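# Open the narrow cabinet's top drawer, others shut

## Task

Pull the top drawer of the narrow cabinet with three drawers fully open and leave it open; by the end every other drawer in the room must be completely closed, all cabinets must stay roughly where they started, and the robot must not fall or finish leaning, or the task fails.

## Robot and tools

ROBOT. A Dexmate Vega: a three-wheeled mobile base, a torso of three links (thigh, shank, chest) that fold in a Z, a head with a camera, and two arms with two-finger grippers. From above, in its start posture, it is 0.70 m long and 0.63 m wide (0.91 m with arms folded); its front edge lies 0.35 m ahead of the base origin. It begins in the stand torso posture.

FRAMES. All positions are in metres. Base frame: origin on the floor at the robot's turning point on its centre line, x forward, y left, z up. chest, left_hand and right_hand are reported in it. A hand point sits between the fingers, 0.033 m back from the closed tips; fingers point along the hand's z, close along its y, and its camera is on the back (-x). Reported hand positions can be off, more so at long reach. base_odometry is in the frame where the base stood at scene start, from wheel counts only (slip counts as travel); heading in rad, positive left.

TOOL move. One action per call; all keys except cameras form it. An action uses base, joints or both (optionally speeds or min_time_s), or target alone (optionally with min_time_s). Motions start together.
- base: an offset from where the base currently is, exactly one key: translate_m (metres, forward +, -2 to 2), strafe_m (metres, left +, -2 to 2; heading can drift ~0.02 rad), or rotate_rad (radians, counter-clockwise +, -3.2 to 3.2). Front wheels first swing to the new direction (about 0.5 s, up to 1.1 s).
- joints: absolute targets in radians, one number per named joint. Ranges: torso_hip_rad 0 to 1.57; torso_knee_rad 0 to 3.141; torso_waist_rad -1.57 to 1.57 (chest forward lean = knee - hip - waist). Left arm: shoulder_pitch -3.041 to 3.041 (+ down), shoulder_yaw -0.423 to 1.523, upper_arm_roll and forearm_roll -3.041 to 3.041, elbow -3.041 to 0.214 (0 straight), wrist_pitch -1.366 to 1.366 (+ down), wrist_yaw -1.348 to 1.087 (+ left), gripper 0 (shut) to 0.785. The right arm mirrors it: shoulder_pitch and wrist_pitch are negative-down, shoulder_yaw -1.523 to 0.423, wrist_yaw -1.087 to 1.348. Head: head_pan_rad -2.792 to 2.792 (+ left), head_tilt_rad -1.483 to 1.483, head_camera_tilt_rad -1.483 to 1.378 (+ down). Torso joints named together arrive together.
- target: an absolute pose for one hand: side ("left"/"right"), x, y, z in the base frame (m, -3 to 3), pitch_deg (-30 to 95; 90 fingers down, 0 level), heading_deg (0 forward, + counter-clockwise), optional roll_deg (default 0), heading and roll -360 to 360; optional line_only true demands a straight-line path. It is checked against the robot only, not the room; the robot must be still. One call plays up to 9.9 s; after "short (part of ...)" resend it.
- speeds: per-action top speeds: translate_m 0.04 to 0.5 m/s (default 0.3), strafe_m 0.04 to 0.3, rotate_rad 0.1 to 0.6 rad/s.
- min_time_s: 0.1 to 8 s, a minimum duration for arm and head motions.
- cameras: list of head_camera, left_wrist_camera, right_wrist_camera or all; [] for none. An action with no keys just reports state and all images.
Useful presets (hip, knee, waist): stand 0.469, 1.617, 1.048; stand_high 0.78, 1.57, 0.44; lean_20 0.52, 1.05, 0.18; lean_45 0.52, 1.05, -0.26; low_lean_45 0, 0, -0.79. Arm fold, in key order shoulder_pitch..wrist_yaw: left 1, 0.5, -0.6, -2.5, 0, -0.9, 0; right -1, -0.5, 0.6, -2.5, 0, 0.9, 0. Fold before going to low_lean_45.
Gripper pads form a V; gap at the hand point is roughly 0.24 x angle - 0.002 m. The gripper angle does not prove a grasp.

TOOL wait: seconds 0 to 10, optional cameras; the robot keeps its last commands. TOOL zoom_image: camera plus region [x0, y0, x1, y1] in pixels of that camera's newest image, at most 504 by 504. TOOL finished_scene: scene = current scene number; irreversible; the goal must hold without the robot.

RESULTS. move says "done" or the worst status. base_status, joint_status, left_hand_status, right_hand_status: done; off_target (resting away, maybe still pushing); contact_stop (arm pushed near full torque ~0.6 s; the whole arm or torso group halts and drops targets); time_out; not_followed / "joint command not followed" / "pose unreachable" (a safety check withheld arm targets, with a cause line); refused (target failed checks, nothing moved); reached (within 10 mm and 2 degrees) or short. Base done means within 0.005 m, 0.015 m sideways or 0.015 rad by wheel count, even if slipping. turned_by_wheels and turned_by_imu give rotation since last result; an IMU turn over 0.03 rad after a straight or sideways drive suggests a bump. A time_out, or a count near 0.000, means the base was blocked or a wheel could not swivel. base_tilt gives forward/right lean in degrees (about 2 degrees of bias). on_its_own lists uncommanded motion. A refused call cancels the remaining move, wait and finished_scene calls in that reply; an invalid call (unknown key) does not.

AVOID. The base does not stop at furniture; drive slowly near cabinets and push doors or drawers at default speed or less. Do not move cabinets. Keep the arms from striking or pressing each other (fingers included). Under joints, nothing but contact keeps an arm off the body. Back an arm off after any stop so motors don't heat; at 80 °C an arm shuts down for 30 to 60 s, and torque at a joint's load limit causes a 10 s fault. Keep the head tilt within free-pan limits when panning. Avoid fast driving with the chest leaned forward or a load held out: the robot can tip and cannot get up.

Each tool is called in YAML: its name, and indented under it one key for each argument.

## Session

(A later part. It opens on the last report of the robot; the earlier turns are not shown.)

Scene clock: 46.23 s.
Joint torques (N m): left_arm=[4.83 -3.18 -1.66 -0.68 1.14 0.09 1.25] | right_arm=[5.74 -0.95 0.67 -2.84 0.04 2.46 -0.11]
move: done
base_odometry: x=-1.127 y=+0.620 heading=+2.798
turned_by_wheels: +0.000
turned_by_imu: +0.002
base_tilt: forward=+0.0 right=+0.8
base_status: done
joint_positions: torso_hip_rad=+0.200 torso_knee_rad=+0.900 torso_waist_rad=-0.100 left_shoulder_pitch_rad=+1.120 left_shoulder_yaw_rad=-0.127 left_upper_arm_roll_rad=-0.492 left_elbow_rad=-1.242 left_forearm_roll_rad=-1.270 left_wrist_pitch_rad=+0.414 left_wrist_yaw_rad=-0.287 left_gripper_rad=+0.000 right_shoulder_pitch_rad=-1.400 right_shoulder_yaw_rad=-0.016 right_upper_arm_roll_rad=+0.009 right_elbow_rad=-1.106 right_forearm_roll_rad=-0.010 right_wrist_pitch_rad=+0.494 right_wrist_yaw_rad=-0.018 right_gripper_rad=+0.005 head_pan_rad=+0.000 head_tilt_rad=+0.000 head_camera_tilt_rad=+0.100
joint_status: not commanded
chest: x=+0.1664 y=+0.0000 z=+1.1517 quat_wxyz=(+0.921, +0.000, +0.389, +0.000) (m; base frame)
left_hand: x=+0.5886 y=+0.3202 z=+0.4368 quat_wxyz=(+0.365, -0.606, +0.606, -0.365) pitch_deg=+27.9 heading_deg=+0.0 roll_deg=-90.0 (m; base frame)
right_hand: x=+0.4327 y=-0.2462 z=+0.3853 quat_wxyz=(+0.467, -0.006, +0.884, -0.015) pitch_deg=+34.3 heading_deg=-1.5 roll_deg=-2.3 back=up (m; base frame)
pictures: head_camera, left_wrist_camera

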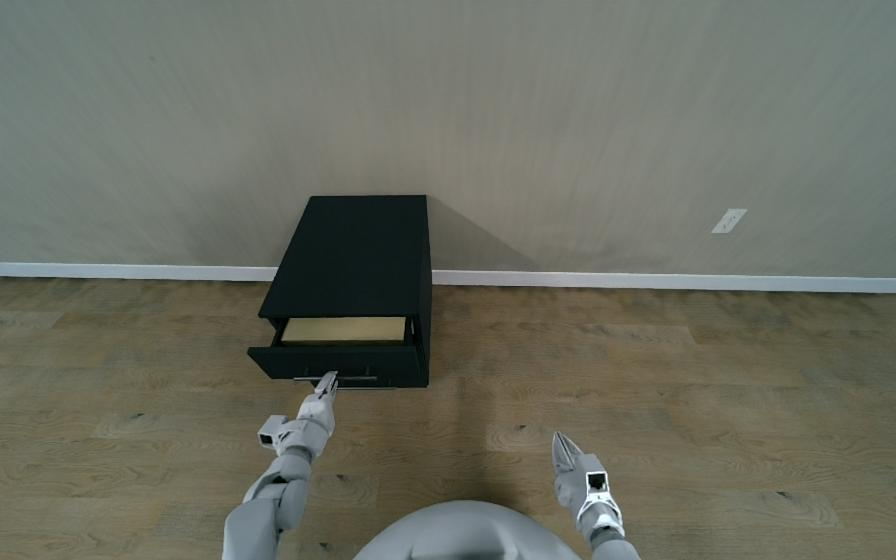

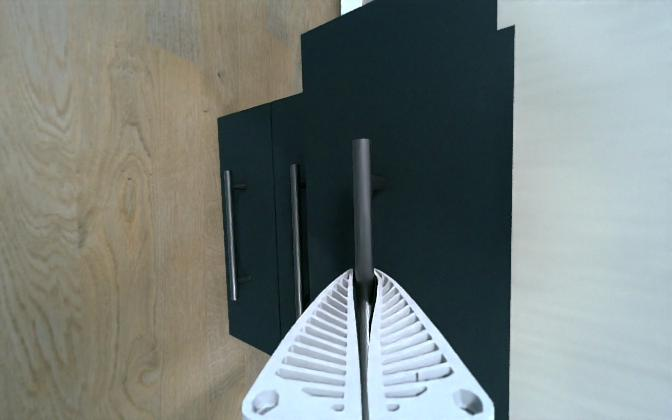

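move:
  base: {"translate_m": -0.28}
  speeds: {"translate_m": 0.15}

move:
  base: {"translate_m": -0.06}
  speeds: {"translate_m": 0.06}
  cameras: ["head_camera", "left_wrist_camera"]

Scene clock: 49.40 s.
Joint torques (N m): left_arm=[9.35 -3.12 0.03 2.05 1.93 1.14 2.33] | right_arm=[5.56 -1.57 0.56 -2.98 0.24 1.79 -0.09]
move: done
base_odometry: x=-0.864 y=+0.526 heading=+2.797
turned_by_wheels: -0.001
turned_by_imu: -0.002
base_tilt: forward=+0.1 right=+0.8
base_status: done
joint_positions: torso_hip_rad=+0.200 torso_knee_rad=+0.900 torso_waist_rad=-0.100 left_shoulder_pitch_rad=+1.120 left_shoulder_yaw_rad=-0.127 left_upper_arm_roll_rad=-0.492 left_elbow_rad=-1.242 left_forearm_roll_rad=-1.270 left_wrist_pitch_rad=+0.414 left_wrist_yaw_rad=-0.287 left_gripper_rad=+0.000 right_shoulder_pitch_rad=-1.400 right_shoulder_yaw_rad=-0.016 right_upper_arm_roll_rad=+0.009 right_elbow_rad=-1.106 right_forearm_roll_rad=-0.010 right_wrist_pitch_rad=+0.494 right_wrist_yaw_rad=-0.018 right_gripper_rad=+0.005 head_pan_rad=+0.000 head_tilt_rad=+0.000 head_camera_tilt_rad=+0.100
joint_status: not commanded
chest: x=+0.1664 y=+0.0000 z=+1.1517 quat_wxyz=(+0.921, +0.000, +0.389, +0.000) (m; base frame)
left_hand: x=+0.5888 y=+0.3204 z=+0.4371 quat_wxyz=(+0.365, -0.606, +0.606, -0.365) pitch_deg=+27.9 heading_deg=+0.0 roll_deg=-90.0 (m; base frame)
right_hand: x=+0.4327 y=-0.2462 z=+0.3853 quat_wxyz=(+0.467, -0.006, +0.884, -0.015) pitch_deg=+34.3 heading_deg=-1.5 roll_deg=-2.3 back=up (m; base frame)
pictures: none

Scene clock: 50.93 s.
Joint torques (N m): left_arm=[0.22 0.05 -0.2 -5.09 -0.51 0.58 -0.52] | right_arm=[6.01 -0.9 0.44 -2.11 0.03 2.19 -0.13]
move: done
base_odometry: x=-0.807 y=+0.505 heading=+2.796
turned_by_wheels: -0.001
turned_by_imu: -0.001
base_tilt: forward=+0.1 right=+0.8
base_status: done
joint_positions: torso_hip_rad=+0.200 torso_knee_rad=+0.900 torso_waist_rad=-0.100 left_shoulder_pitch_rad=+1.120 left_shoulder_yaw_rad=-0.127 left_upper_arm_roll_rad=-0.492 left_elbow_rad=-1.241 left_forearm_roll_rad=-1.269 left_wrist_pitch_rad=+0.414 left_wrist_yaw_rad=-0.286 left_gripper_rad=+0.000 right_shoulder_pitch_rad=-1.400 right_shoulder_yaw_rad=-0.016 right_upper_arm_roll_rad=+0.009 right_elbow_rad=-1.106 right_forearm_roll_rad=-0.010 right_wrist_pitch_rad=+0.494 right_wrist_yaw_rad=-0.018 right_gripper_rad=+0.005 head_pan_rad=+0.000 head_tilt_rad=+0.000 head_camera_tilt_rad=+0.100
joint_status: not commanded
chest: x=+0.1665 y=+0.0000 z=+1.1516 quat_wxyz=(+0.921, +0.000, +0.389, +0.000) (m; base frame)
left_hand: x=+0.5880 y=+0.3201 z=+0.4360 quat_wxyz=(+0.364, -0.606, +0.606, -0.364) pitch_deg=+28.0 heading_deg=+0.0 roll_deg=-90.0 (m; base frame)
right_hand: x=+0.4326 y=-0.2462 z=+0.3852 quat_wxyz=(+0.467, -0.006, +0.884, -0.015) pitch_deg=+34.3 heading_deg=-1.5 roll_deg=-2.3 back=up (m; base frame)
pictures: head_camera, left_wrist_camera

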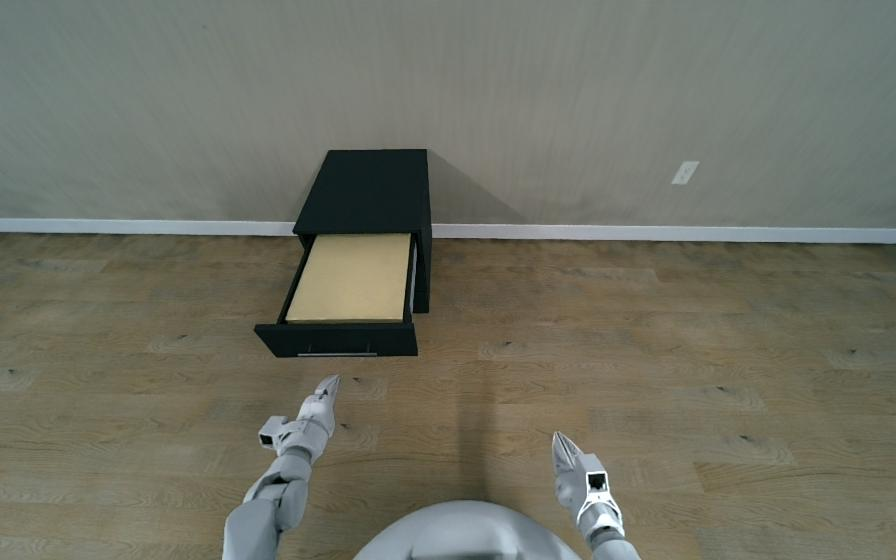

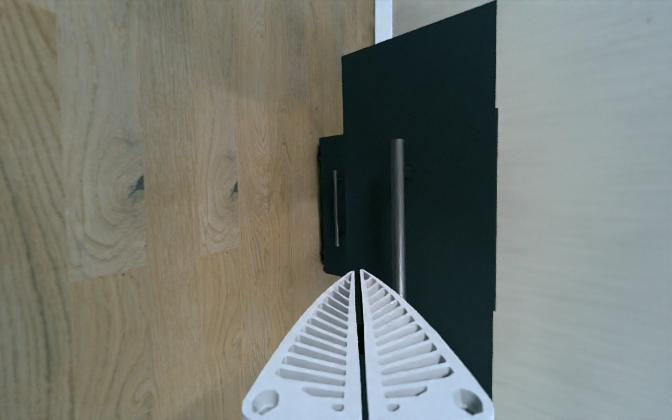

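finished_scene:
  scene: 2

The scene is finished: the task was done.


## Next scene

The same job, from a new start.

move:
  joints: {"head_camera_tilt_rad": 0.3}
  cameras: ["head_camera"]

move:
  joints: {"head_pan_rad": 1.3}
  cameras: ["head_camera"]

move:
  joints: {"head_pan_rad": 2.5}
  cameras: ["head_camera"]

move:
  joints: {"head_pan_rad": -1.3}
  cameras: ["head_camera"]

move:
  joints: {"head_pan_rad": -2.5}
  cameras: ["head_camera"]

Scene clock: 0.87 s.
Joint torques (N m): left_arm=[5.52 0.11 -1.47 -2.61 0.05 -1.53 -0.09] | right_arm=[-4.66 -0.49 -0.1 -2 0.09 2.81 0.07]
Motor temperatures (°C): left_arm=[31 31 31 26 40 35 41] | right_arm=[29 27 32 31 36 36 33]
move: done
base_odometry: x=+0.000 y=+0.000 heading=+0.000
turned_by_wheels: +0.000
turned_by_imu: +0.000
base_tilt: forward=+0.1 right=+0.7
base_status: not commanded
joint_positions: torso_hip_rad=+0.469 torso_knee_rad=+1.617 torso_waist_rad=+1.048 left_shoulder_pitch_rad=+2.199 left_shoulder_yaw_rad=+0.008 left_upper_arm_roll_rad=-0.009 left_elbow_rad=-1.083 left_forearm_roll_rad=+0.016 left_wrist_pitch_rad=-0.484 left_wrist_yaw_rad=+0.004 left_gripper_rad=+0.005 right_shoulder_pitch_rad=-2.208 right_shoulder_yaw_rad=+0.017 right_upper_arm_roll_rad=-0.013 right_elbow_rad=-1.119 right_forearm_roll_rad=-0.015 right_wrist_pitch_rad=+0.484 right_wrist_yaw_rad=-0.019 right_gripper_rad=+0.005 head_pan_rad=+0.000 head_tilt_rad=+0.000 head_camera_tilt_rad=+0.300
joint_status: all done
chest: x=-0.0111 y=+0.0000 z=+1.4155 quat_wxyz=(+0.999, +0.000, +0.050, +0.000) (m; base frame)
left_hand: x=+0.1637 y=+0.2372 z=+0.6154 quat_wxyz=(+0.407, +0.009, +0.913, +0.007) pitch_deg=+41.9 heading_deg=+0.4 roll_deg=+1.6 back=up (m; base frame)
right_hand: x=+0.1747 y=-0.2171 z=+0.6263 quat_wxyz=(+0.419, +0.002, +0.908, +0.001) pitch_deg=+40.4 heading_deg=+0.0 roll_deg=+0.2 back=up (m; base frame)
pictures: head_camera

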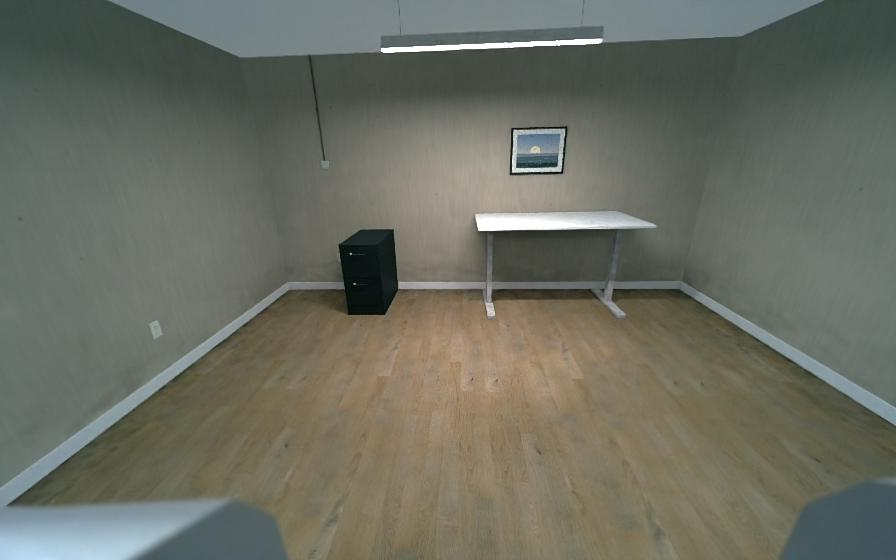

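Scene clock: 2.40 s.
Joint torques (N m): left_arm=[5.12 0.26 -1.1 -3.05 0.31 -2.4 -0.08] | right_arm=[-5.56 -0.63 0.29 -3.14 0.03 2.75 -0.1]
move: done
base_odometry: x=+0.000 y=+0.000 heading=+0.000
turned_by_wheels: +0.000
turned_by_imu: +0.000
base_tilt: forward=+0.1 right=+0.7
base_status: not commanded
joint_positions: torso_hip_rad=+0.469 torso_knee_rad=+1.617 torso_waist_rad=+1.048 left_shoulder_pitch_rad=+2.199 left_shoulder_yaw_rad=+0.008 left_upper_arm_roll_rad=-0.009 left_elbow_rad=-1.083 left_forearm_roll_rad=+0.016 left_wrist_pitch_rad=-0.484 left_wrist_yaw_rad=+0.004 left_gripper_rad=+0.005 right_shoulder_pitch_rad=-2.208 right_shoulder_yaw_rad=+0.017 right_upper_arm_roll_rad=-0.013 right_elbow_rad=-1.119 right_forearm_roll_rad=-0.015 right_wrist_pitch_rad=+0.484 right_wrist_yaw_rad=-0.019 right_gripper_rad=+0.005 head_pan_rad=+1.300 head_tilt_rad=+0.000 head_camera_tilt_rad=+0.300
joint_status: all done
chest: x=-0.0111 y=+0.0000 z=+1.4155 quat_wxyz=(+0.999, +0.000, +0.050, +0.000) (m; base frame)
left_hand: x=+0.1637 y=+0.2372 z=+0.6154 quat_wxyz=(+0.407, +0.009, +0.913, +0.007) pitch_deg=+41.9 heading_deg=+0.4 roll_deg=+1.6 back=up (m; base frame)
right_hand: x=+0.1747 y=-0.2171 z=+0.6263 quat_wxyz=(+0.419, +0.002, +0.908, +0.001) pitch_deg=+40.4 heading_deg=+0.0 roll_deg=+0.2 back=up (m; base frame)
pictures: head_camera

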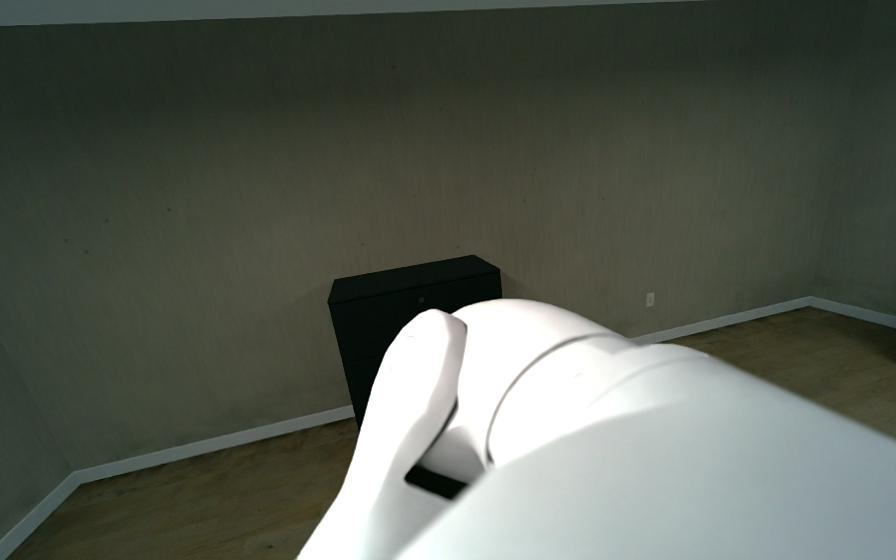

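Scene clock: 3.87 s.
Joint torques (N m): left_arm=[5.54 0.72 -1.41 -2.81 0.06 -2.45 0.21] | right_arm=[-5.38 -1.56 0.19 -1.98 -0.03 2.02 -0.1]
move: done
base_odometry: x=+0.000 y=+0.000 heading=+0.000
turned_by_wheels: +0.000
turned_by_imu: +0.000
base_tilt: forward=+0.1 right=+0.7
base_status: not commanded
joint_positions: torso_hip_rad=+0.469 torso_knee_rad=+1.617 torso_waist_rad=+1.048 left_shoulder_pitch_rad=+2.199 left_shoulder_yaw_rad=+0.008 left_upper_arm_roll_rad=-0.009 left_elbow_rad=-1.083 left_forearm_roll_rad=+0.016 left_wrist_pitch_rad=-0.484 left_wrist_yaw_rad=+0.004 left_gripper_rad=+0.005 right_shoulder_pitch_rad=-2.208 right_shoulder_yaw_rad=+0.017 right_upper_arm_roll_rad=-0.013 right_elbow_rad=-1.119 right_forearm_roll_rad=-0.015 right_wrist_pitch_rad=+0.484 right_wrist_yaw_rad=-0.019 right_gripper_rad=+0.005 head_pan_rad=+2.500 head_tilt_rad=+0.000 head_camera_tilt_rad=+0.300
joint_status: all done
chest: x=-0.0111 y=+0.0000 z=+1.4155 quat_wxyz=(+0.999, +0.000, +0.050, +0.000) (m; base frame)
left_hand: x=+0.1637 y=+0.2372 z=+0.6154 quat_wxyz=(+0.407, +0.009, +0.913, +0.007) pitch_deg=+41.9 heading_deg=+0.4 roll_deg=+1.6 back=up (m; base frame)
right_hand: x=+0.1747 y=-0.2171 z=+0.6263 quat_wxyz=(+0.419, +0.002, +0.908, +0.001) pitch_deg=+40.4 heading_deg=+0.0 roll_deg=+0.2 back=up (m; base frame)
pictures: head_camera

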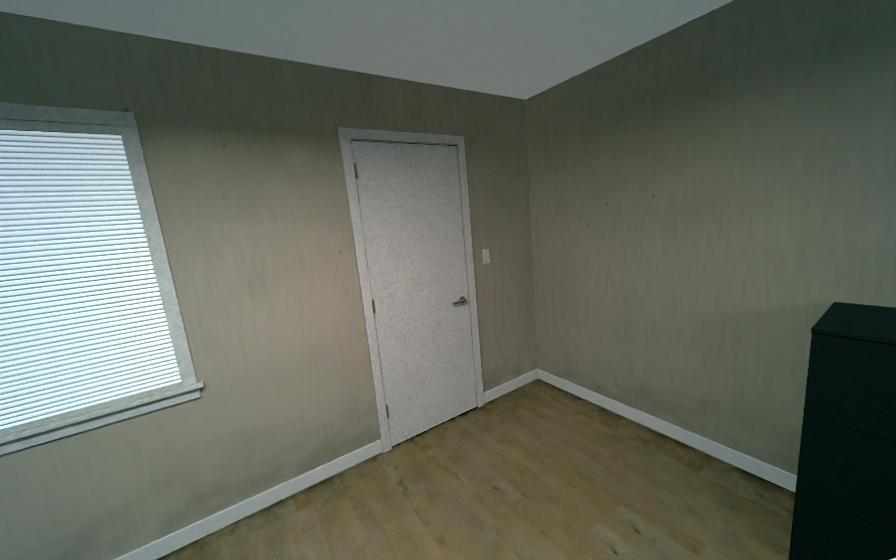

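Scene clock: 7.07 s.
Joint torques (N m): left_arm=[5.04 -0.55 -1.63 -1.98 -0.11 -1.59 0.13] | right_arm=[-4.47 -0.41 0 -2.12 0.03 2.6 0.05]
move: done
base_odometry: x=+0.000 y=+0.000 heading=+0.000
turned_by_wheels: +0.000
turned_by_imu: +0.000
base_tilt: forward=+0.1 right=+0.7
base_status: not commanded
joint_positions: torso_hip_rad=+0.469 torso_knee_rad=+1.617 torso_waist_rad=+1.048 left_shoulder_pitch_rad=+2.199 left_shoulder_yaw_rad=+0.008 left_upper_arm_roll_rad=-0.009 left_elbow_rad=-1.083 left_forearm_roll_rad=+0.016 left_wrist_pitch_rad=-0.484 left_wrist_yaw_rad=+0.004 left_gripper_rad=+0.005 right_shoulder_pitch_rad=-2.208 right_shoulder_yaw_rad=+0.017 right_upper_arm_roll_rad=-0.013 right_elbow_rad=-1.119 right_forearm_roll_rad=-0.015 right_wrist_pitch_rad=+0.484 right_wrist_yaw_rad=-0.019 right_gripper_rad=+0.005 head_pan_rad=-1.300 head_tilt_rad=+0.000 head_camera_tilt_rad=+0.300
joint_status: all done
chest: x=-0.0111 y=+0.0000 z=+1.4155 quat_wxyz=(+0.999, +0.000, +0.050, +0.000) (m; base frame)
left_hand: x=+0.1637 y=+0.2372 z=+0.6154 quat_wxyz=(+0.407, +0.009, +0.913, +0.007) pitch_deg=+41.9 heading_deg=+0.4 roll_deg=+1.6 back=up (m; base frame)
right_hand: x=+0.1747 y=-0.2171 z=+0.6263 quat_wxyz=(+0.419, +0.002, +0.908, +0.001) pitch_deg=+40.4 heading_deg=+0.0 roll_deg=+0.2 back=up (m; base frame)
pictures: head_camera

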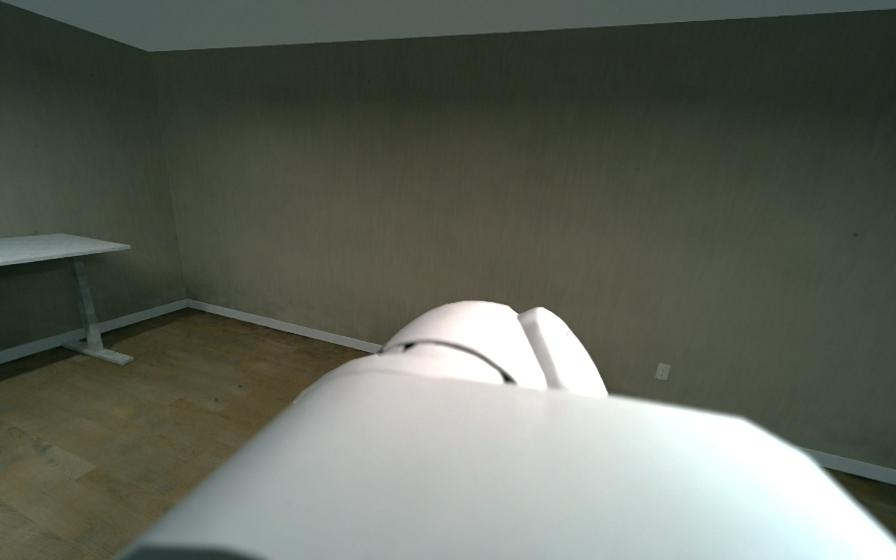

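Scene clock: 8.53 s.
Joint torques (N m): left_arm=[4.24 0.67 -1.5 -2.95 0.2 -2.28 -0.19] | right_arm=[-6.69 -1.62 0.25 -2.05 -0.03 2.21 0.08]
move: done
base_odometry: x=+0.000 y=+0.000 heading=+0.000
turned_by_wheels: +0.000
turned_by_imu: +0.000
base_tilt: forward=+0.1 right=+0.8
base_status: not commanded
joint_positions: torso_hip_rad=+0.469 torso_knee_rad=+1.617 torso_waist_rad=+1.048 left_shoulder_pitch_rad=+2.199 left_shoulder_yaw_rad=+0.008 left_upper_arm_roll_rad=-0.009 left_elbow_rad=-1.083 left_forearm_roll_rad=+0.016 left_wrist_pitch_rad=-0.484 left_wrist_yaw_rad=+0.004 left_gripper_rad=+0.005 right_shoulder_pitch_rad=-2.208 right_shoulder_yaw_rad=+0.017 right_upper_arm_roll_rad=-0.013 right_elbow_rad=-1.119 right_forearm_roll_rad=-0.015 right_wrist_pitch_rad=+0.484 right_wrist_yaw_rad=-0.019 right_gripper_rad=+0.005 head_pan_rad=-2.500 head_tilt_rad=+0.000 head_camera_tilt_rad=+0.300
joint_status: all done
chest: x=-0.0111 y=+0.0000 z=+1.4155 quat_wxyz=(+0.999, +0.000, +0.050, +0.000) (m; base frame)
left_hand: x=+0.1637 y=+0.2372 z=+0.6154 quat_wxyz=(+0.407, +0.009, +0.913, +0.007) pitch_deg=+41.9 heading_deg=+0.4 roll_deg=+1.6 back=up (m; base frame)
right_hand: x=+0.1747 y=-0.2171 z=+0.6263 quat_wxyz=(+0.419, +0.002, +0.908, +0.001) pitch_deg=+40.4 heading_deg=+0.0 roll_deg=+0.2 back=up (m; base frame)
pictures: head_camera

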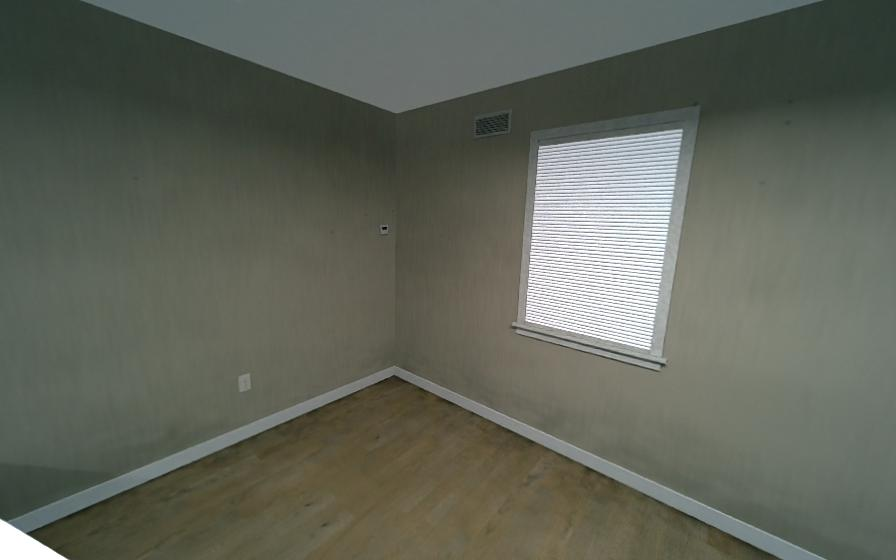

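move:
  base: {"rotate_rad": -1.63}
  joints: {"torso_hip_rad": 0.2, "torso_knee_rad": 0.9, "torso_waist_rad": -0.1, "left_shoulder_pitch_rad": 1.118, "left_shoulder_yaw_rad": -0.127, "left_upper_arm_roll_rad": -0.492, "left_elbow_rad": -1.24, "left_forearm_roll_rad": -1.27, "left_wrist_pitch_rad": 0.414, "left_wrist_yaw_rad": -0.286, "left_gripper_rad": 0.22, "right_shoulder_pitch_rad": -1.4, "head_pan_rad": 0, "head_camera_tilt_rad": 0.0}
  cameras: ["head_camera", "left_wrist_camera"]

zoom_image:
  camera: "head_camera"
  region: [280, 100, 560, 380]

Scene clock: 15.00 s.
Joint torques (N m): left_arm=[-9.29 -0.16 -4.8 -5.43 -0.8 0.05 -1.01] | right_arm=[7.74 -1.71 0.4 -3.73 0.19 1.62 -0.09]
move: done
base_odometry: x=+0.002 y=+0.001 heading=-1.635
turned_by_wheels: -1.635
turned_by_imu: -1.626
base_tilt: forward=+0.1 right=+0.7
base_status: done
joint_positions: torso_hip_rad=+0.200 torso_knee_rad=+0.900 torso_waist_rad=-0.100 left_shoulder_pitch_rad=+1.122 left_shoulder_yaw_rad=-0.126 left_upper_arm_roll_rad=-0.490 left_elbow_rad=-1.239 left_forearm_roll_rad=-1.266 left_wrist_pitch_rad=+0.411 left_wrist_yaw_rad=-0.285 left_gripper_rad=+0.220 right_shoulder_pitch_rad=-1.400 right_shoulder_yaw_rad=+0.017 right_upper_arm_roll_rad=-0.013 right_elbow_rad=-1.119 right_forearm_roll_rad=-0.015 right_wrist_pitch_rad=+0.484 right_wrist_yaw_rad=-0.019 right_gripper_rad=+0.005 head_pan_rad=+0.000 head_tilt_rad=+0.000 head_camera_tilt_rad=+0.000
joint_status: all done
chest: x=+0.1666 y=+0.0000 z=+1.1516 quat_wxyz=(+0.921, +0.000, +0.389, +0.000) (m; base frame)
left_hand: x=+0.5863 y=+0.3196 z=+0.4338 quat_wxyz=(+0.363, -0.606, +0.608, -0.362) pitch_deg=+28.3 heading_deg=+0.0 roll_deg=-89.8 (m; base frame)
right_hand: x=+0.4364 y=-0.2171 z=+0.3871 quat_wxyz=(+0.468, +0.002, +0.884, +0.001) pitch_deg=+34.2 heading_deg=+0.0 roll_deg=+0.2 back=up (m; base frame)
pictures: head_camera, left_wrist_camera

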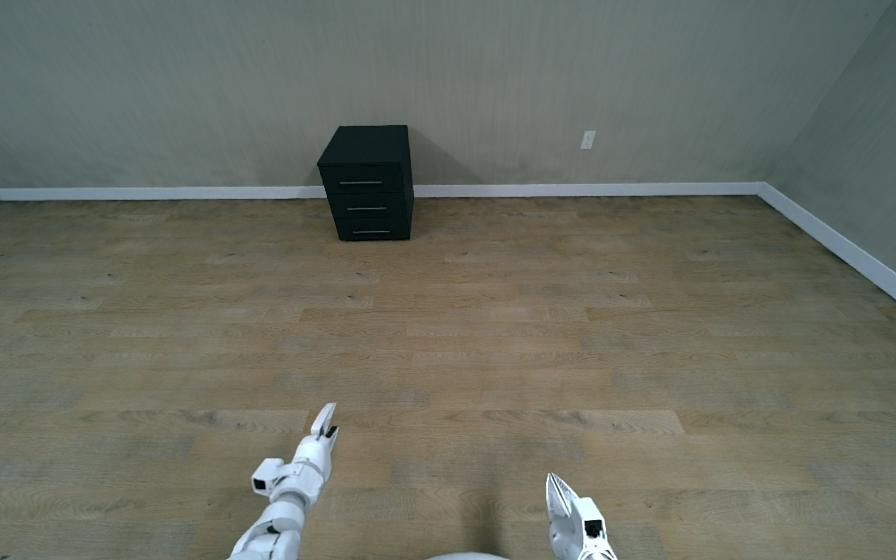

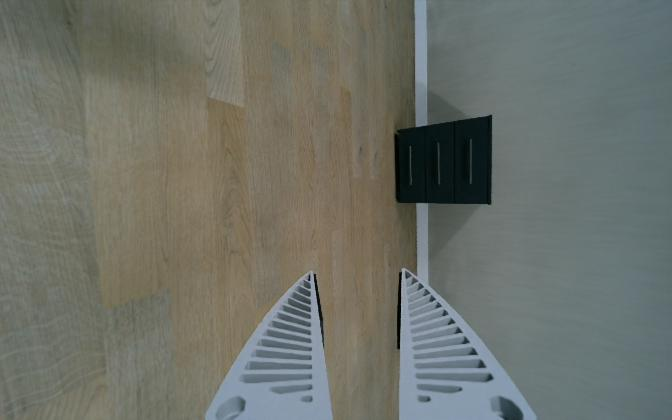

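Scaled by 1.800 from the camera's 896x560 image, which has a finer 960x600 frame.

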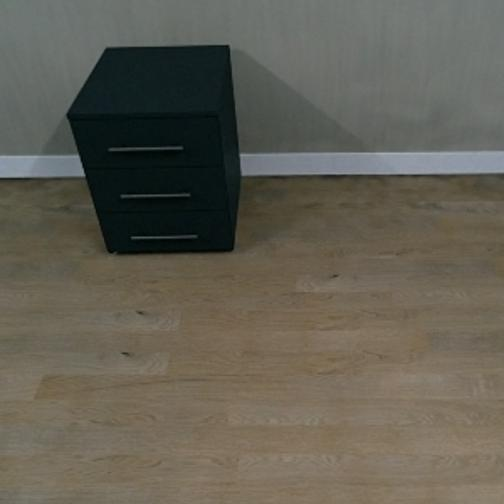

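move:
  base: {"rotate_rad": 0.093}
  joints: {"head_camera_tilt_rad": 0.1}

move:
  base: {"translate_m": 0.95}
  speeds: {"translate_m": 0.35}

move:
  base: {"rotate_rad": -0.058}
  cameras: ["head_camera", "left_wrist_camera"]

zoom_image:
  camera: "head_camera"
  region: [220, 180, 500, 460]

Scene clock: 16.63 s.
Joint torques (N m): left_arm=[-9.1 -0.14 -4.34 -6.01 -0.94 -0.13 -1.03] | right_arm=[7.24 -1.59 0.27 -2.72 -0.04 2.02 0.12]
move: done
base_odometry: x=+0.002 y=+0.001 heading=-1.542
turned_by_wheels: +0.093
turned_by_imu: +0.093
base_tilt: forward=+0.0 right=+0.7
base_status: done
joint_positions: torso_hip_rad=+0.200 torso_knee_rad=+0.900 torso_waist_rad=-0.100 left_shoulder_pitch_rad=+1.118 left_shoulder_yaw_rad=-0.127 left_upper_arm_roll_rad=-0.492 left_elbow_rad=-1.240 left_forearm_roll_rad=-1.270 left_wrist_pitch_rad=+0.414 left_wrist_yaw_rad=-0.286 left_gripper_rad=+0.220 right_shoulder_pitch_rad=-1.400 right_shoulder_yaw_rad=+0.017 right_upper_arm_roll_rad=-0.013 right_elbow_rad=-1.119 right_forearm_roll_rad=-0.015 right_wrist_pitch_rad=+0.484 right_wrist_yaw_rad=-0.019 right_gripper_rad=+0.005 head_pan_rad=+0.000 head_tilt_rad=+0.000 head_camera_tilt_rad=+0.100
joint_status: all done
chest: x=+0.1666 y=+0.0000 z=+1.1516 quat_wxyz=(+0.921, +0.000, +0.389, +0.000) (m; base frame)
left_hand: x=+0.5890 y=+0.3198 z=+0.4362 quat_wxyz=(+0.364, -0.606, +0.606, -0.365) pitch_deg=+28.0 heading_deg=+0.0 roll_deg=+90.0 (m; base frame)
right_hand: x=+0.4365 y=-0.2171 z=+0.3871 quat_wxyz=(+0.468, +0.002, +0.884, +0.001) pitch_deg=+34.2 heading_deg=+0.0 roll_deg=+0.2 back=up (m; base frame)
pictures: none

Scene clock: 21.53 s.
Joint torques (N m): left_arm=[-8.74 -0.26 -4.42 -5.86 -0.97 -0.75 -1.34] | right_arm=[5.67 -0.04 0.14 -2.82 0.13 2.3 -0.07]
move: done
base_odometry: x=+0.030 y=-0.949 heading=-1.542
turned_by_wheels: -0.001
turned_by_imu: -0.002
base_tilt: forward=+0.0 right=+0.8
base_status: done
joint_positions: torso_hip_rad=+0.200 torso_knee_rad=+0.900 torso_waist_rad=-0.100 left_shoulder_pitch_rad=+1.118 left_shoulder_yaw_rad=-0.127 left_upper_arm_roll_rad=-0.492 left_elbow_rad=-1.240 left_forearm_roll_rad=-1.270 left_wrist_pitch_rad=+0.414 left_wrist_yaw_rad=-0.286 left_gripper_rad=+0.220 right_shoulder_pitch_rad=-1.400 right_shoulder_yaw_rad=+0.017 right_upper_arm_roll_rad=-0.013 right_elbow_rad=-1.119 right_forearm_roll_rad=-0.015 right_wrist_pitch_rad=+0.484 right_wrist_yaw_rad=-0.019 right_gripper_rad=+0.005 head_pan_rad=+0.000 head_tilt_rad=+0.000 head_camera_tilt_rad=+0.100
joint_status: not commanded
chest: x=+0.1666 y=+0.0000 z=+1.1516 quat_wxyz=(+0.921, +0.000, +0.389, +0.000) (m; base frame)
left_hand: x=+0.5891 y=+0.3198 z=+0.4362 quat_wxyz=(+0.364, -0.606, +0.606, -0.365) pitch_deg=+28.0 heading_deg=+0.0 roll_deg=+90.0 (m; base frame)
right_hand: x=+0.4365 y=-0.2171 z=+0.3871 quat_wxyz=(+0.468, +0.002, +0.884, +0.001) pitch_deg=+34.2 heading_deg=+0.0 roll_deg=+0.2 back=up (m; base frame)
pictures: none

Scene clock: 22.93 s.
Joint torques (N m): left_arm=[-8.14 -1.63 -3.38 -5.62 -0.85 -0.1 -1.14] | right_arm=[5.65 -0.98 0.47 -3.09 0.1 2.15 -0.19]
move: done
base_odometry: x=+0.030 y=-0.949 heading=-1.600
turned_by_wheels: -0.058
turned_by_imu: -0.058
base_tilt: forward=+0.1 right=+0.7
base_status: done
joint_positions: torso_hip_rad=+0.200 torso_knee_rad=+0.900 torso_waist_rad=-0.100 left_shoulder_pitch_rad=+1.118 left_shoulder_yaw_rad=-0.127 left_upper_arm_roll_rad=-0.492 left_elbow_rad=-1.240 left_forearm_roll_rad=-1.270 left_wrist_pitch_rad=+0.414 left_wrist_yaw_rad=-0.286 left_gripper_rad=+0.220 right_shoulder_pitch_rad=-1.400 right_shoulder_yaw_rad=+0.017 right_upper_arm_roll_rad=-0.013 right_elbow_rad=-1.119 right_forearm_roll_rad=-0.015 right_wrist_pitch_rad=+0.484 right_wrist_yaw_rad=-0.019 right_gripper_rad=+0.005 head_pan_rad=+0.000 head_tilt_rad=+0.000 head_camera_tilt_rad=+0.100
joint_status: not commanded
chest: x=+0.1666 y=+0.0000 z=+1.1516 quat_wxyz=(+0.921, +0.000, +0.389, +0.000) (m; base frame)
left_hand: x=+0.5891 y=+0.3198 z=+0.4362 quat_wxyz=(+0.364, -0.606, +0.606, -0.365) pitch_deg=+28.0 heading_deg=+0.0 roll_deg=+90.0 (m; base frame)
right_hand: x=+0.4365 y=-0.2171 z=+0.3871 quat_wxyz=(+0.468, +0.002, +0.884, +0.001) pitch_deg=+34.2 heading_deg=+0.0 roll_deg=+0.2 back=up (m; base frame)
pictures: head_camera, left_wrist_camera

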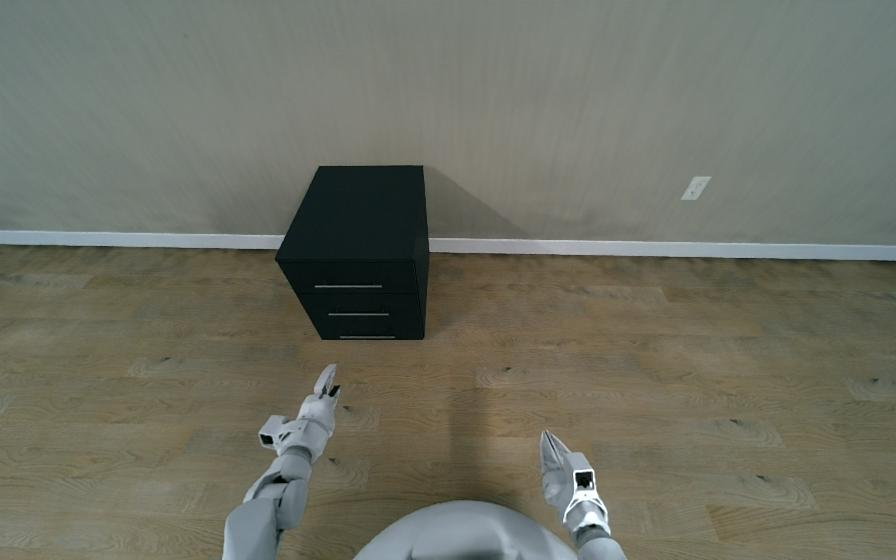

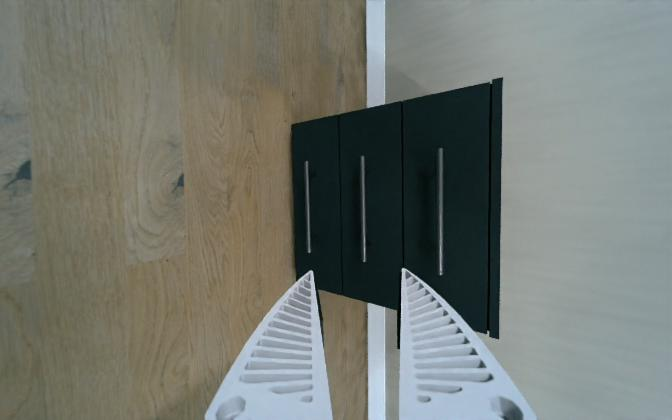

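Scaled by 1.800 from the camera's 896x560 image, which has a finer 960x600 frame.

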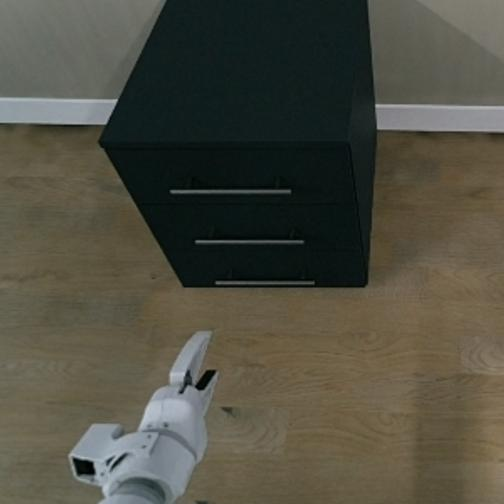

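move:
  base: {"translate_m": 0.315}
  cameras: ["head_camera", "left_wrist_camera"]

zoom_image:
  camera: "head_camera"
  region: [270, 340, 390, 440]

Scene clock: 26.00 s.
Joint torques (N m): left_arm=[-10.38 1.37 -1.23 -6.53 -0.7 0.45 -1.34] | right_arm=[6.09 -0.48 -0.17 -3.15 0.01 2.09 -0.1]
move: done
base_odometry: x=+0.021 y=-1.264 heading=-1.601
turned_by_wheels: +0.000
turned_by_imu: +0.000
base_tilt: forward=+0.0 right=+0.7
base_status: done
joint_positions: torso_hip_rad=+0.200 torso_knee_rad=+0.900 torso_waist_rad=-0.100 left_shoulder_pitch_rad=+1.118 left_shoulder_yaw_rad=-0.127 left_upper_arm_roll_rad=-0.492 left_elbow_rad=-1.240 left_forearm_roll_rad=-1.270 left_wrist_pitch_rad=+0.414 left_wrist_yaw_rad=-0.286 left_gripper_rad=+0.220 right_shoulder_pitch_rad=-1.400 right_shoulder_yaw_rad=+0.017 right_upper_arm_roll_rad=-0.013 right_elbow_rad=-1.119 right_forearm_roll_rad=-0.015 right_wrist_pitch_rad=+0.484 right_wrist_yaw_rad=-0.019 right_gripper_rad=+0.005 head_pan_rad=+0.000 head_tilt_rad=+0.000 head_camera_tilt_rad=+0.100
joint_status: not commanded
chest: x=+0.1666 y=+0.0000 z=+1.1516 quat_wxyz=(+0.921, +0.000, +0.389, +0.000) (m; base frame)
left_hand: x=+0.5889 y=+0.3199 z=+0.4362 quat_wxyz=(+0.364, -0.606, +0.606, -0.365) pitch_deg=+28.0 heading_deg=+0.0 roll_deg=+90.0 (m; base frame)
right_hand: x=+0.4365 y=-0.2171 z=+0.3871 quat_wxyz=(+0.468, +0.002, +0.884, +0.001) pitch_deg=+34.2 heading_deg=+0.0 roll_deg=+0.2 back=up (m; base frame)
pictures: head_camera, left_wrist_camera

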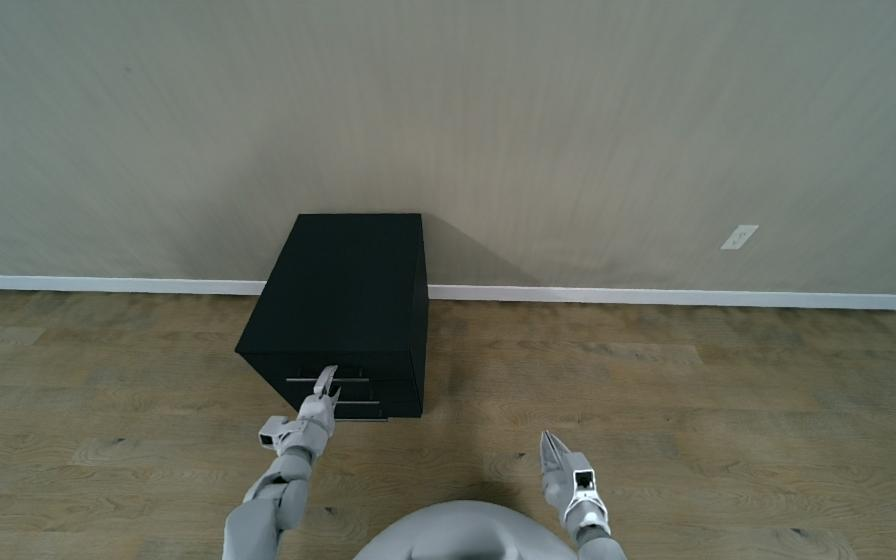

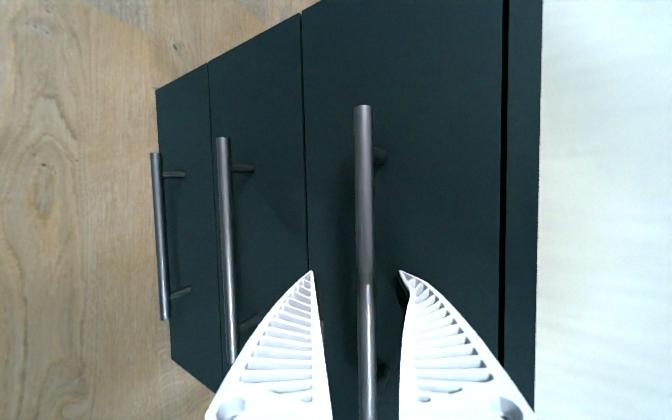

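Scaled by 4.200 from the camera's 896x560 image, which has a finer 960x600 frame.

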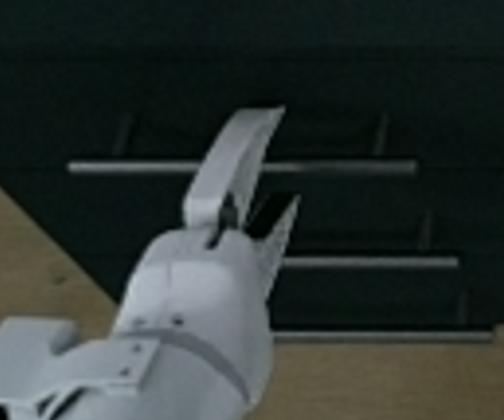

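Perfect position. Close and pull.

move:
  joints: {"left_gripper_rad": 0.0}

move:
  base: {"translate_m": -0.1}
  speeds: {"translate_m": 0.12}
  cameras: ["head_camera", "left_wrist_camera"]

Scene clock: 26.90 s.
Joint torques (N m): left_arm=[-4.04 1.22 -1.3 -2.98 0.08 0.32 -0.18] | right_arm=[4.65 -0.72 -0.08 -2.46 0.03 2.27 0.01]
move: done
base_odometry: x=+0.021 y=-1.264 heading=-1.601
turned_by_wheels: +0.000
turned_by_imu: +0.000
base_tilt: forward=+0.0 right=+0.7
base_status: not commanded
joint_positions: torso_hip_rad=+0.200 torso_knee_rad=+0.900 torso_waist_rad=-0.100 left_shoulder_pitch_rad=+1.118 left_shoulder_yaw_rad=-0.127 left_upper_arm_roll_rad=-0.492 left_elbow_rad=-1.240 left_forearm_roll_rad=-1.270 left_wrist_pitch_rad=+0.414 left_wrist_yaw_rad=-0.286 left_gripper_rad=+0.000 right_shoulder_pitch_rad=-1.400 right_shoulder_yaw_rad=+0.017 right_upper_arm_roll_rad=-0.013 right_elbow_rad=-1.119 right_forearm_roll_rad=-0.015 right_wrist_pitch_rad=+0.484 right_wrist_yaw_rad=-0.019 right_gripper_rad=+0.005 head_pan_rad=+0.000 head_tilt_rad=+0.000 head_camera_tilt_rad=+0.100
joint_status: all done
chest: x=+0.1666 y=+0.0000 z=+1.1516 quat_wxyz=(+0.921, +0.000, +0.389, +0.000) (m; base frame)
left_hand: x=+0.5894 y=+0.3200 z=+0.4366 quat_wxyz=(+0.365, -0.606, +0.606, -0.365) pitch_deg=+27.9 heading_deg=+0.0 roll_deg=+90.0 (m; base frame)
right_hand: x=+0.4365 y=-0.2171 z=+0.3871 quat_wxyz=(+0.468, +0.002, +0.884, +0.001) pitch_deg=+34.2 heading_deg=+0.0 roll_deg=+0.2 back=up (m; base frame)
pictures: none

Scene clock: 28.60 s.
Joint torques (N m): left_arm=[0.36 0.65 -0.89 -1.96 0.17 0.72 0.15] | right_arm=[6.29 0.32 0.76 -4.01 0.04 2.24 -0.12]
move: done
base_odometry: x=+0.024 y=-1.164 heading=-1.601
turned_by_wheels: +0.000
turned_by_imu: +0.001
base_tilt: forward=+0.1 right=+0.8
base_status: done
joint_positions: torso_hip_rad=+0.200 torso_knee_rad=+0.900 torso_waist_rad=-0.100 left_shoulder_pitch_rad=+1.118 left_shoulder_yaw_rad=-0.127 left_upper_arm_roll_rad=-0.492 left_elbow_rad=-1.240 left_forearm_roll_rad=-1.270 left_wrist_pitch_rad=+0.414 left_wrist_yaw_rad=-0.286 left_gripper_rad=+0.000 right_shoulder_pitch_rad=-1.400 right_shoulder_yaw_rad=+0.017 right_upper_arm_roll_rad=-0.013 right_elbow_rad=-1.119 right_forearm_roll_rad=-0.015 right_wrist_pitch_rad=+0.484 right_wrist_yaw_rad=-0.019 right_gripper_rad=+0.005 head_pan_rad=+0.000 head_tilt_rad=+0.000 head_camera_tilt_rad=+0.100
joint_status: not commanded
chest: x=+0.1665 y=+0.0000 z=+1.1517 quat_wxyz=(+0.921, +0.000, +0.389, +0.000) (m; base frame)
left_hand: x=+0.5895 y=+0.3201 z=+0.4368 quat_wxyz=(+0.365, -0.606, +0.605, -0.365) pitch_deg=+27.9 heading_deg=+0.0 roll_deg=+90.0 (m; base frame)
right_hand: x=+0.4365 y=-0.2171 z=+0.3872 quat_wxyz=(+0.468, +0.002, +0.884, +0.001) pitch_deg=+34.2 heading_deg=+0.0 roll_deg=+0.2 back=up (m; base frame)
pictures: head_camera, left_wrist_camera

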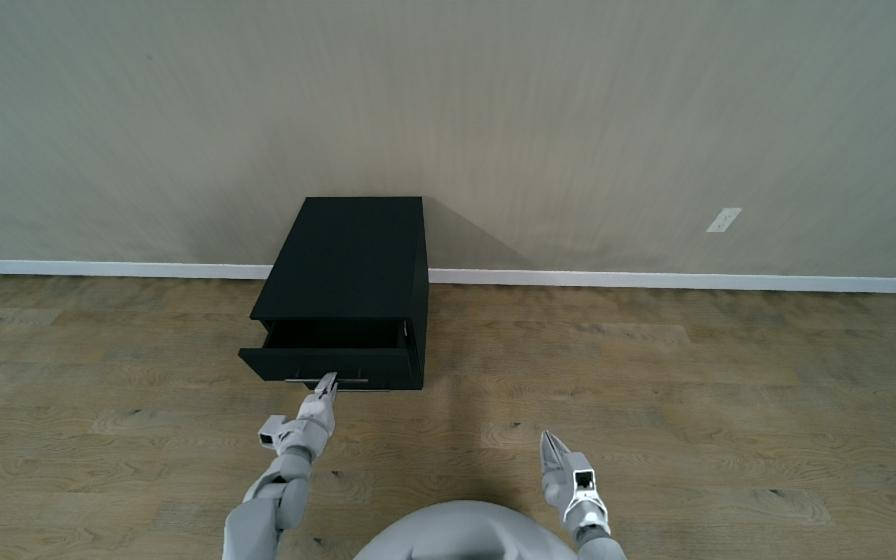

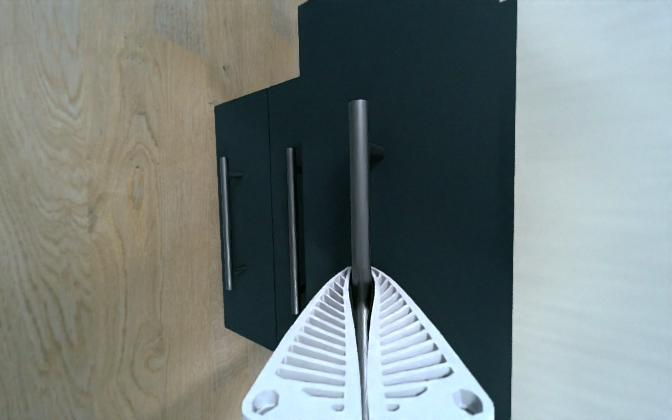

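move:
  base: {"translate_m": -0.28}
  speeds: {"translate_m": 0.15}

move:
  base: {"translate_m": -0.06}
  speeds: {"translate_m": 0.06}
  cameras: ["head_camera", "left_wrist_camera"]

Scene clock: 31.73 s.
Joint torques (N m): left_arm=[2.82 -1.98 2.65 0.45 1.36 2.62 0.94] | right_arm=[6.13 -0.99 0.28 -2.3 0.13 2.19 0]
move: done
base_odometry: x=+0.032 y=-0.884 heading=-1.602
turned_by_wheels: -0.001
turned_by_imu: -0.002
base_tilt: forward=+0.1 right=+0.8
base_status: done
joint_positions: torso_hip_rad=+0.200 torso_knee_rad=+0.900 torso_waist_rad=-0.100 left_shoulder_pitch_rad=+1.118 left_shoulder_yaw_rad=-0.127 left_upper_arm_roll_rad=-0.492 left_elbow_rad=-1.240 left_forearm_roll_rad=-1.270 left_wrist_pitch_rad=+0.413 left_wrist_yaw_rad=-0.287 left_gripper_rad=+0.000 right_shoulder_pitch_rad=-1.400 right_shoulder_yaw_rad=+0.017 right_upper_arm_roll_rad=-0.013 right_elbow_rad=-1.119 right_forearm_roll_rad=-0.015 right_wrist_pitch_rad=+0.484 right_wrist_yaw_rad=-0.019 right_gripper_rad=+0.005 head_pan_rad=+0.000 head_tilt_rad=+0.000 head_camera_tilt_rad=+0.100
joint_status: not commanded
chest: x=+0.1665 y=+0.0000 z=+1.1517 quat_wxyz=(+0.921, +0.000, +0.389, +0.000) (m; base frame)
left_hand: x=+0.5897 y=+0.3205 z=+0.4370 quat_wxyz=(+0.365, -0.606, +0.605, -0.365) pitch_deg=+27.8 heading_deg=+0.1 roll_deg=+90.0 (m; base frame)
right_hand: x=+0.4365 y=-0.2171 z=+0.3872 quat_wxyz=(+0.468, +0.002, +0.884, +0.001) pitch_deg=+34.2 heading_deg=+0.0 roll_deg=+0.2 back=up (m; base frame)
pictures: none

Scene clock: 33.33 s.
Joint torques (N m): left_arm=[-0.51 0.41 0.25 -5.71 -0.47 0.04 -0.76] | right_arm=[6.05 -1.41 0.04 -2.63 -0.04 2.18 -0.08]
move: done
base_odometry: x=+0.034 y=-0.824 heading=-1.602
turned_by_wheels: -0.001
turned_by_imu: -0.001
base_tilt: forward=+0.0 right=+0.7
base_status: done
joint_positions: torso_hip_rad=+0.200 torso_knee_rad=+0.900 torso_waist_rad=-0.100 left_shoulder_pitch_rad=+1.118 left_shoulder_yaw_rad=-0.127 left_upper_arm_roll_rad=-0.492 left_elbow_rad=-1.240 left_forearm_roll_rad=-1.270 left_wrist_pitch_rad=+0.414 left_wrist_yaw_rad=-0.286 left_gripper_rad=+0.000 right_shoulder_pitch_rad=-1.400 right_shoulder_yaw_rad=+0.017 right_upper_arm_roll_rad=-0.013 right_elbow_rad=-1.119 right_forearm_roll_rad=-0.015 right_wrist_pitch_rad=+0.484 right_wrist_yaw_rad=-0.019 right_gripper_rad=+0.005 head_pan_rad=+0.000 head_tilt_rad=+0.000 head_camera_tilt_rad=+0.100
joint_status: not commanded
chest: x=+0.1665 y=+0.0000 z=+1.1516 quat_wxyz=(+0.921, +0.000, +0.389, +0.000) (m; base frame)
left_hand: x=+0.5893 y=+0.3200 z=+0.4365 quat_wxyz=(+0.364, -0.606, +0.606, -0.365) pitch_deg=+27.9 heading_deg=+0.0 roll_deg=+90.0 (m; base frame)
right_hand: x=+0.4365 y=-0.2171 z=+0.3872 quat_wxyz=(+0.468, +0.002, +0.884, +0.001) pitch_deg=+34.2 heading_deg=+0.0 roll_deg=+0.2 back=up (m; base frame)
pictures: head_camera, left_wrist_camera

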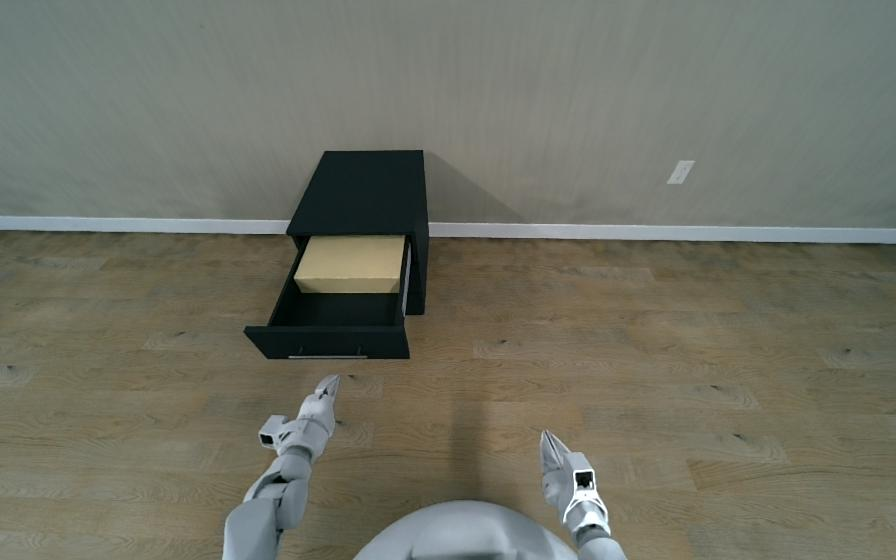

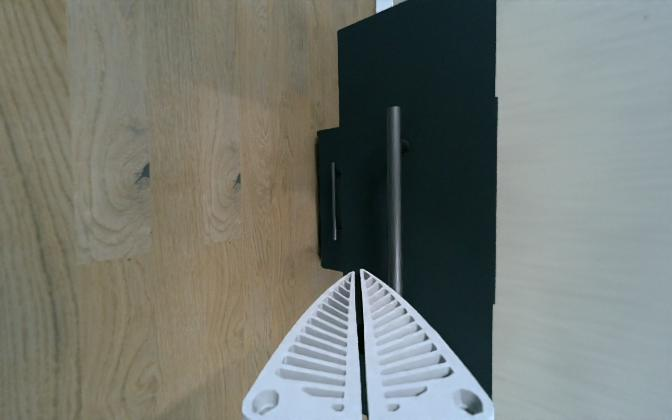

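finished_scene:
  scene: 3

The scene is finished: the task was done.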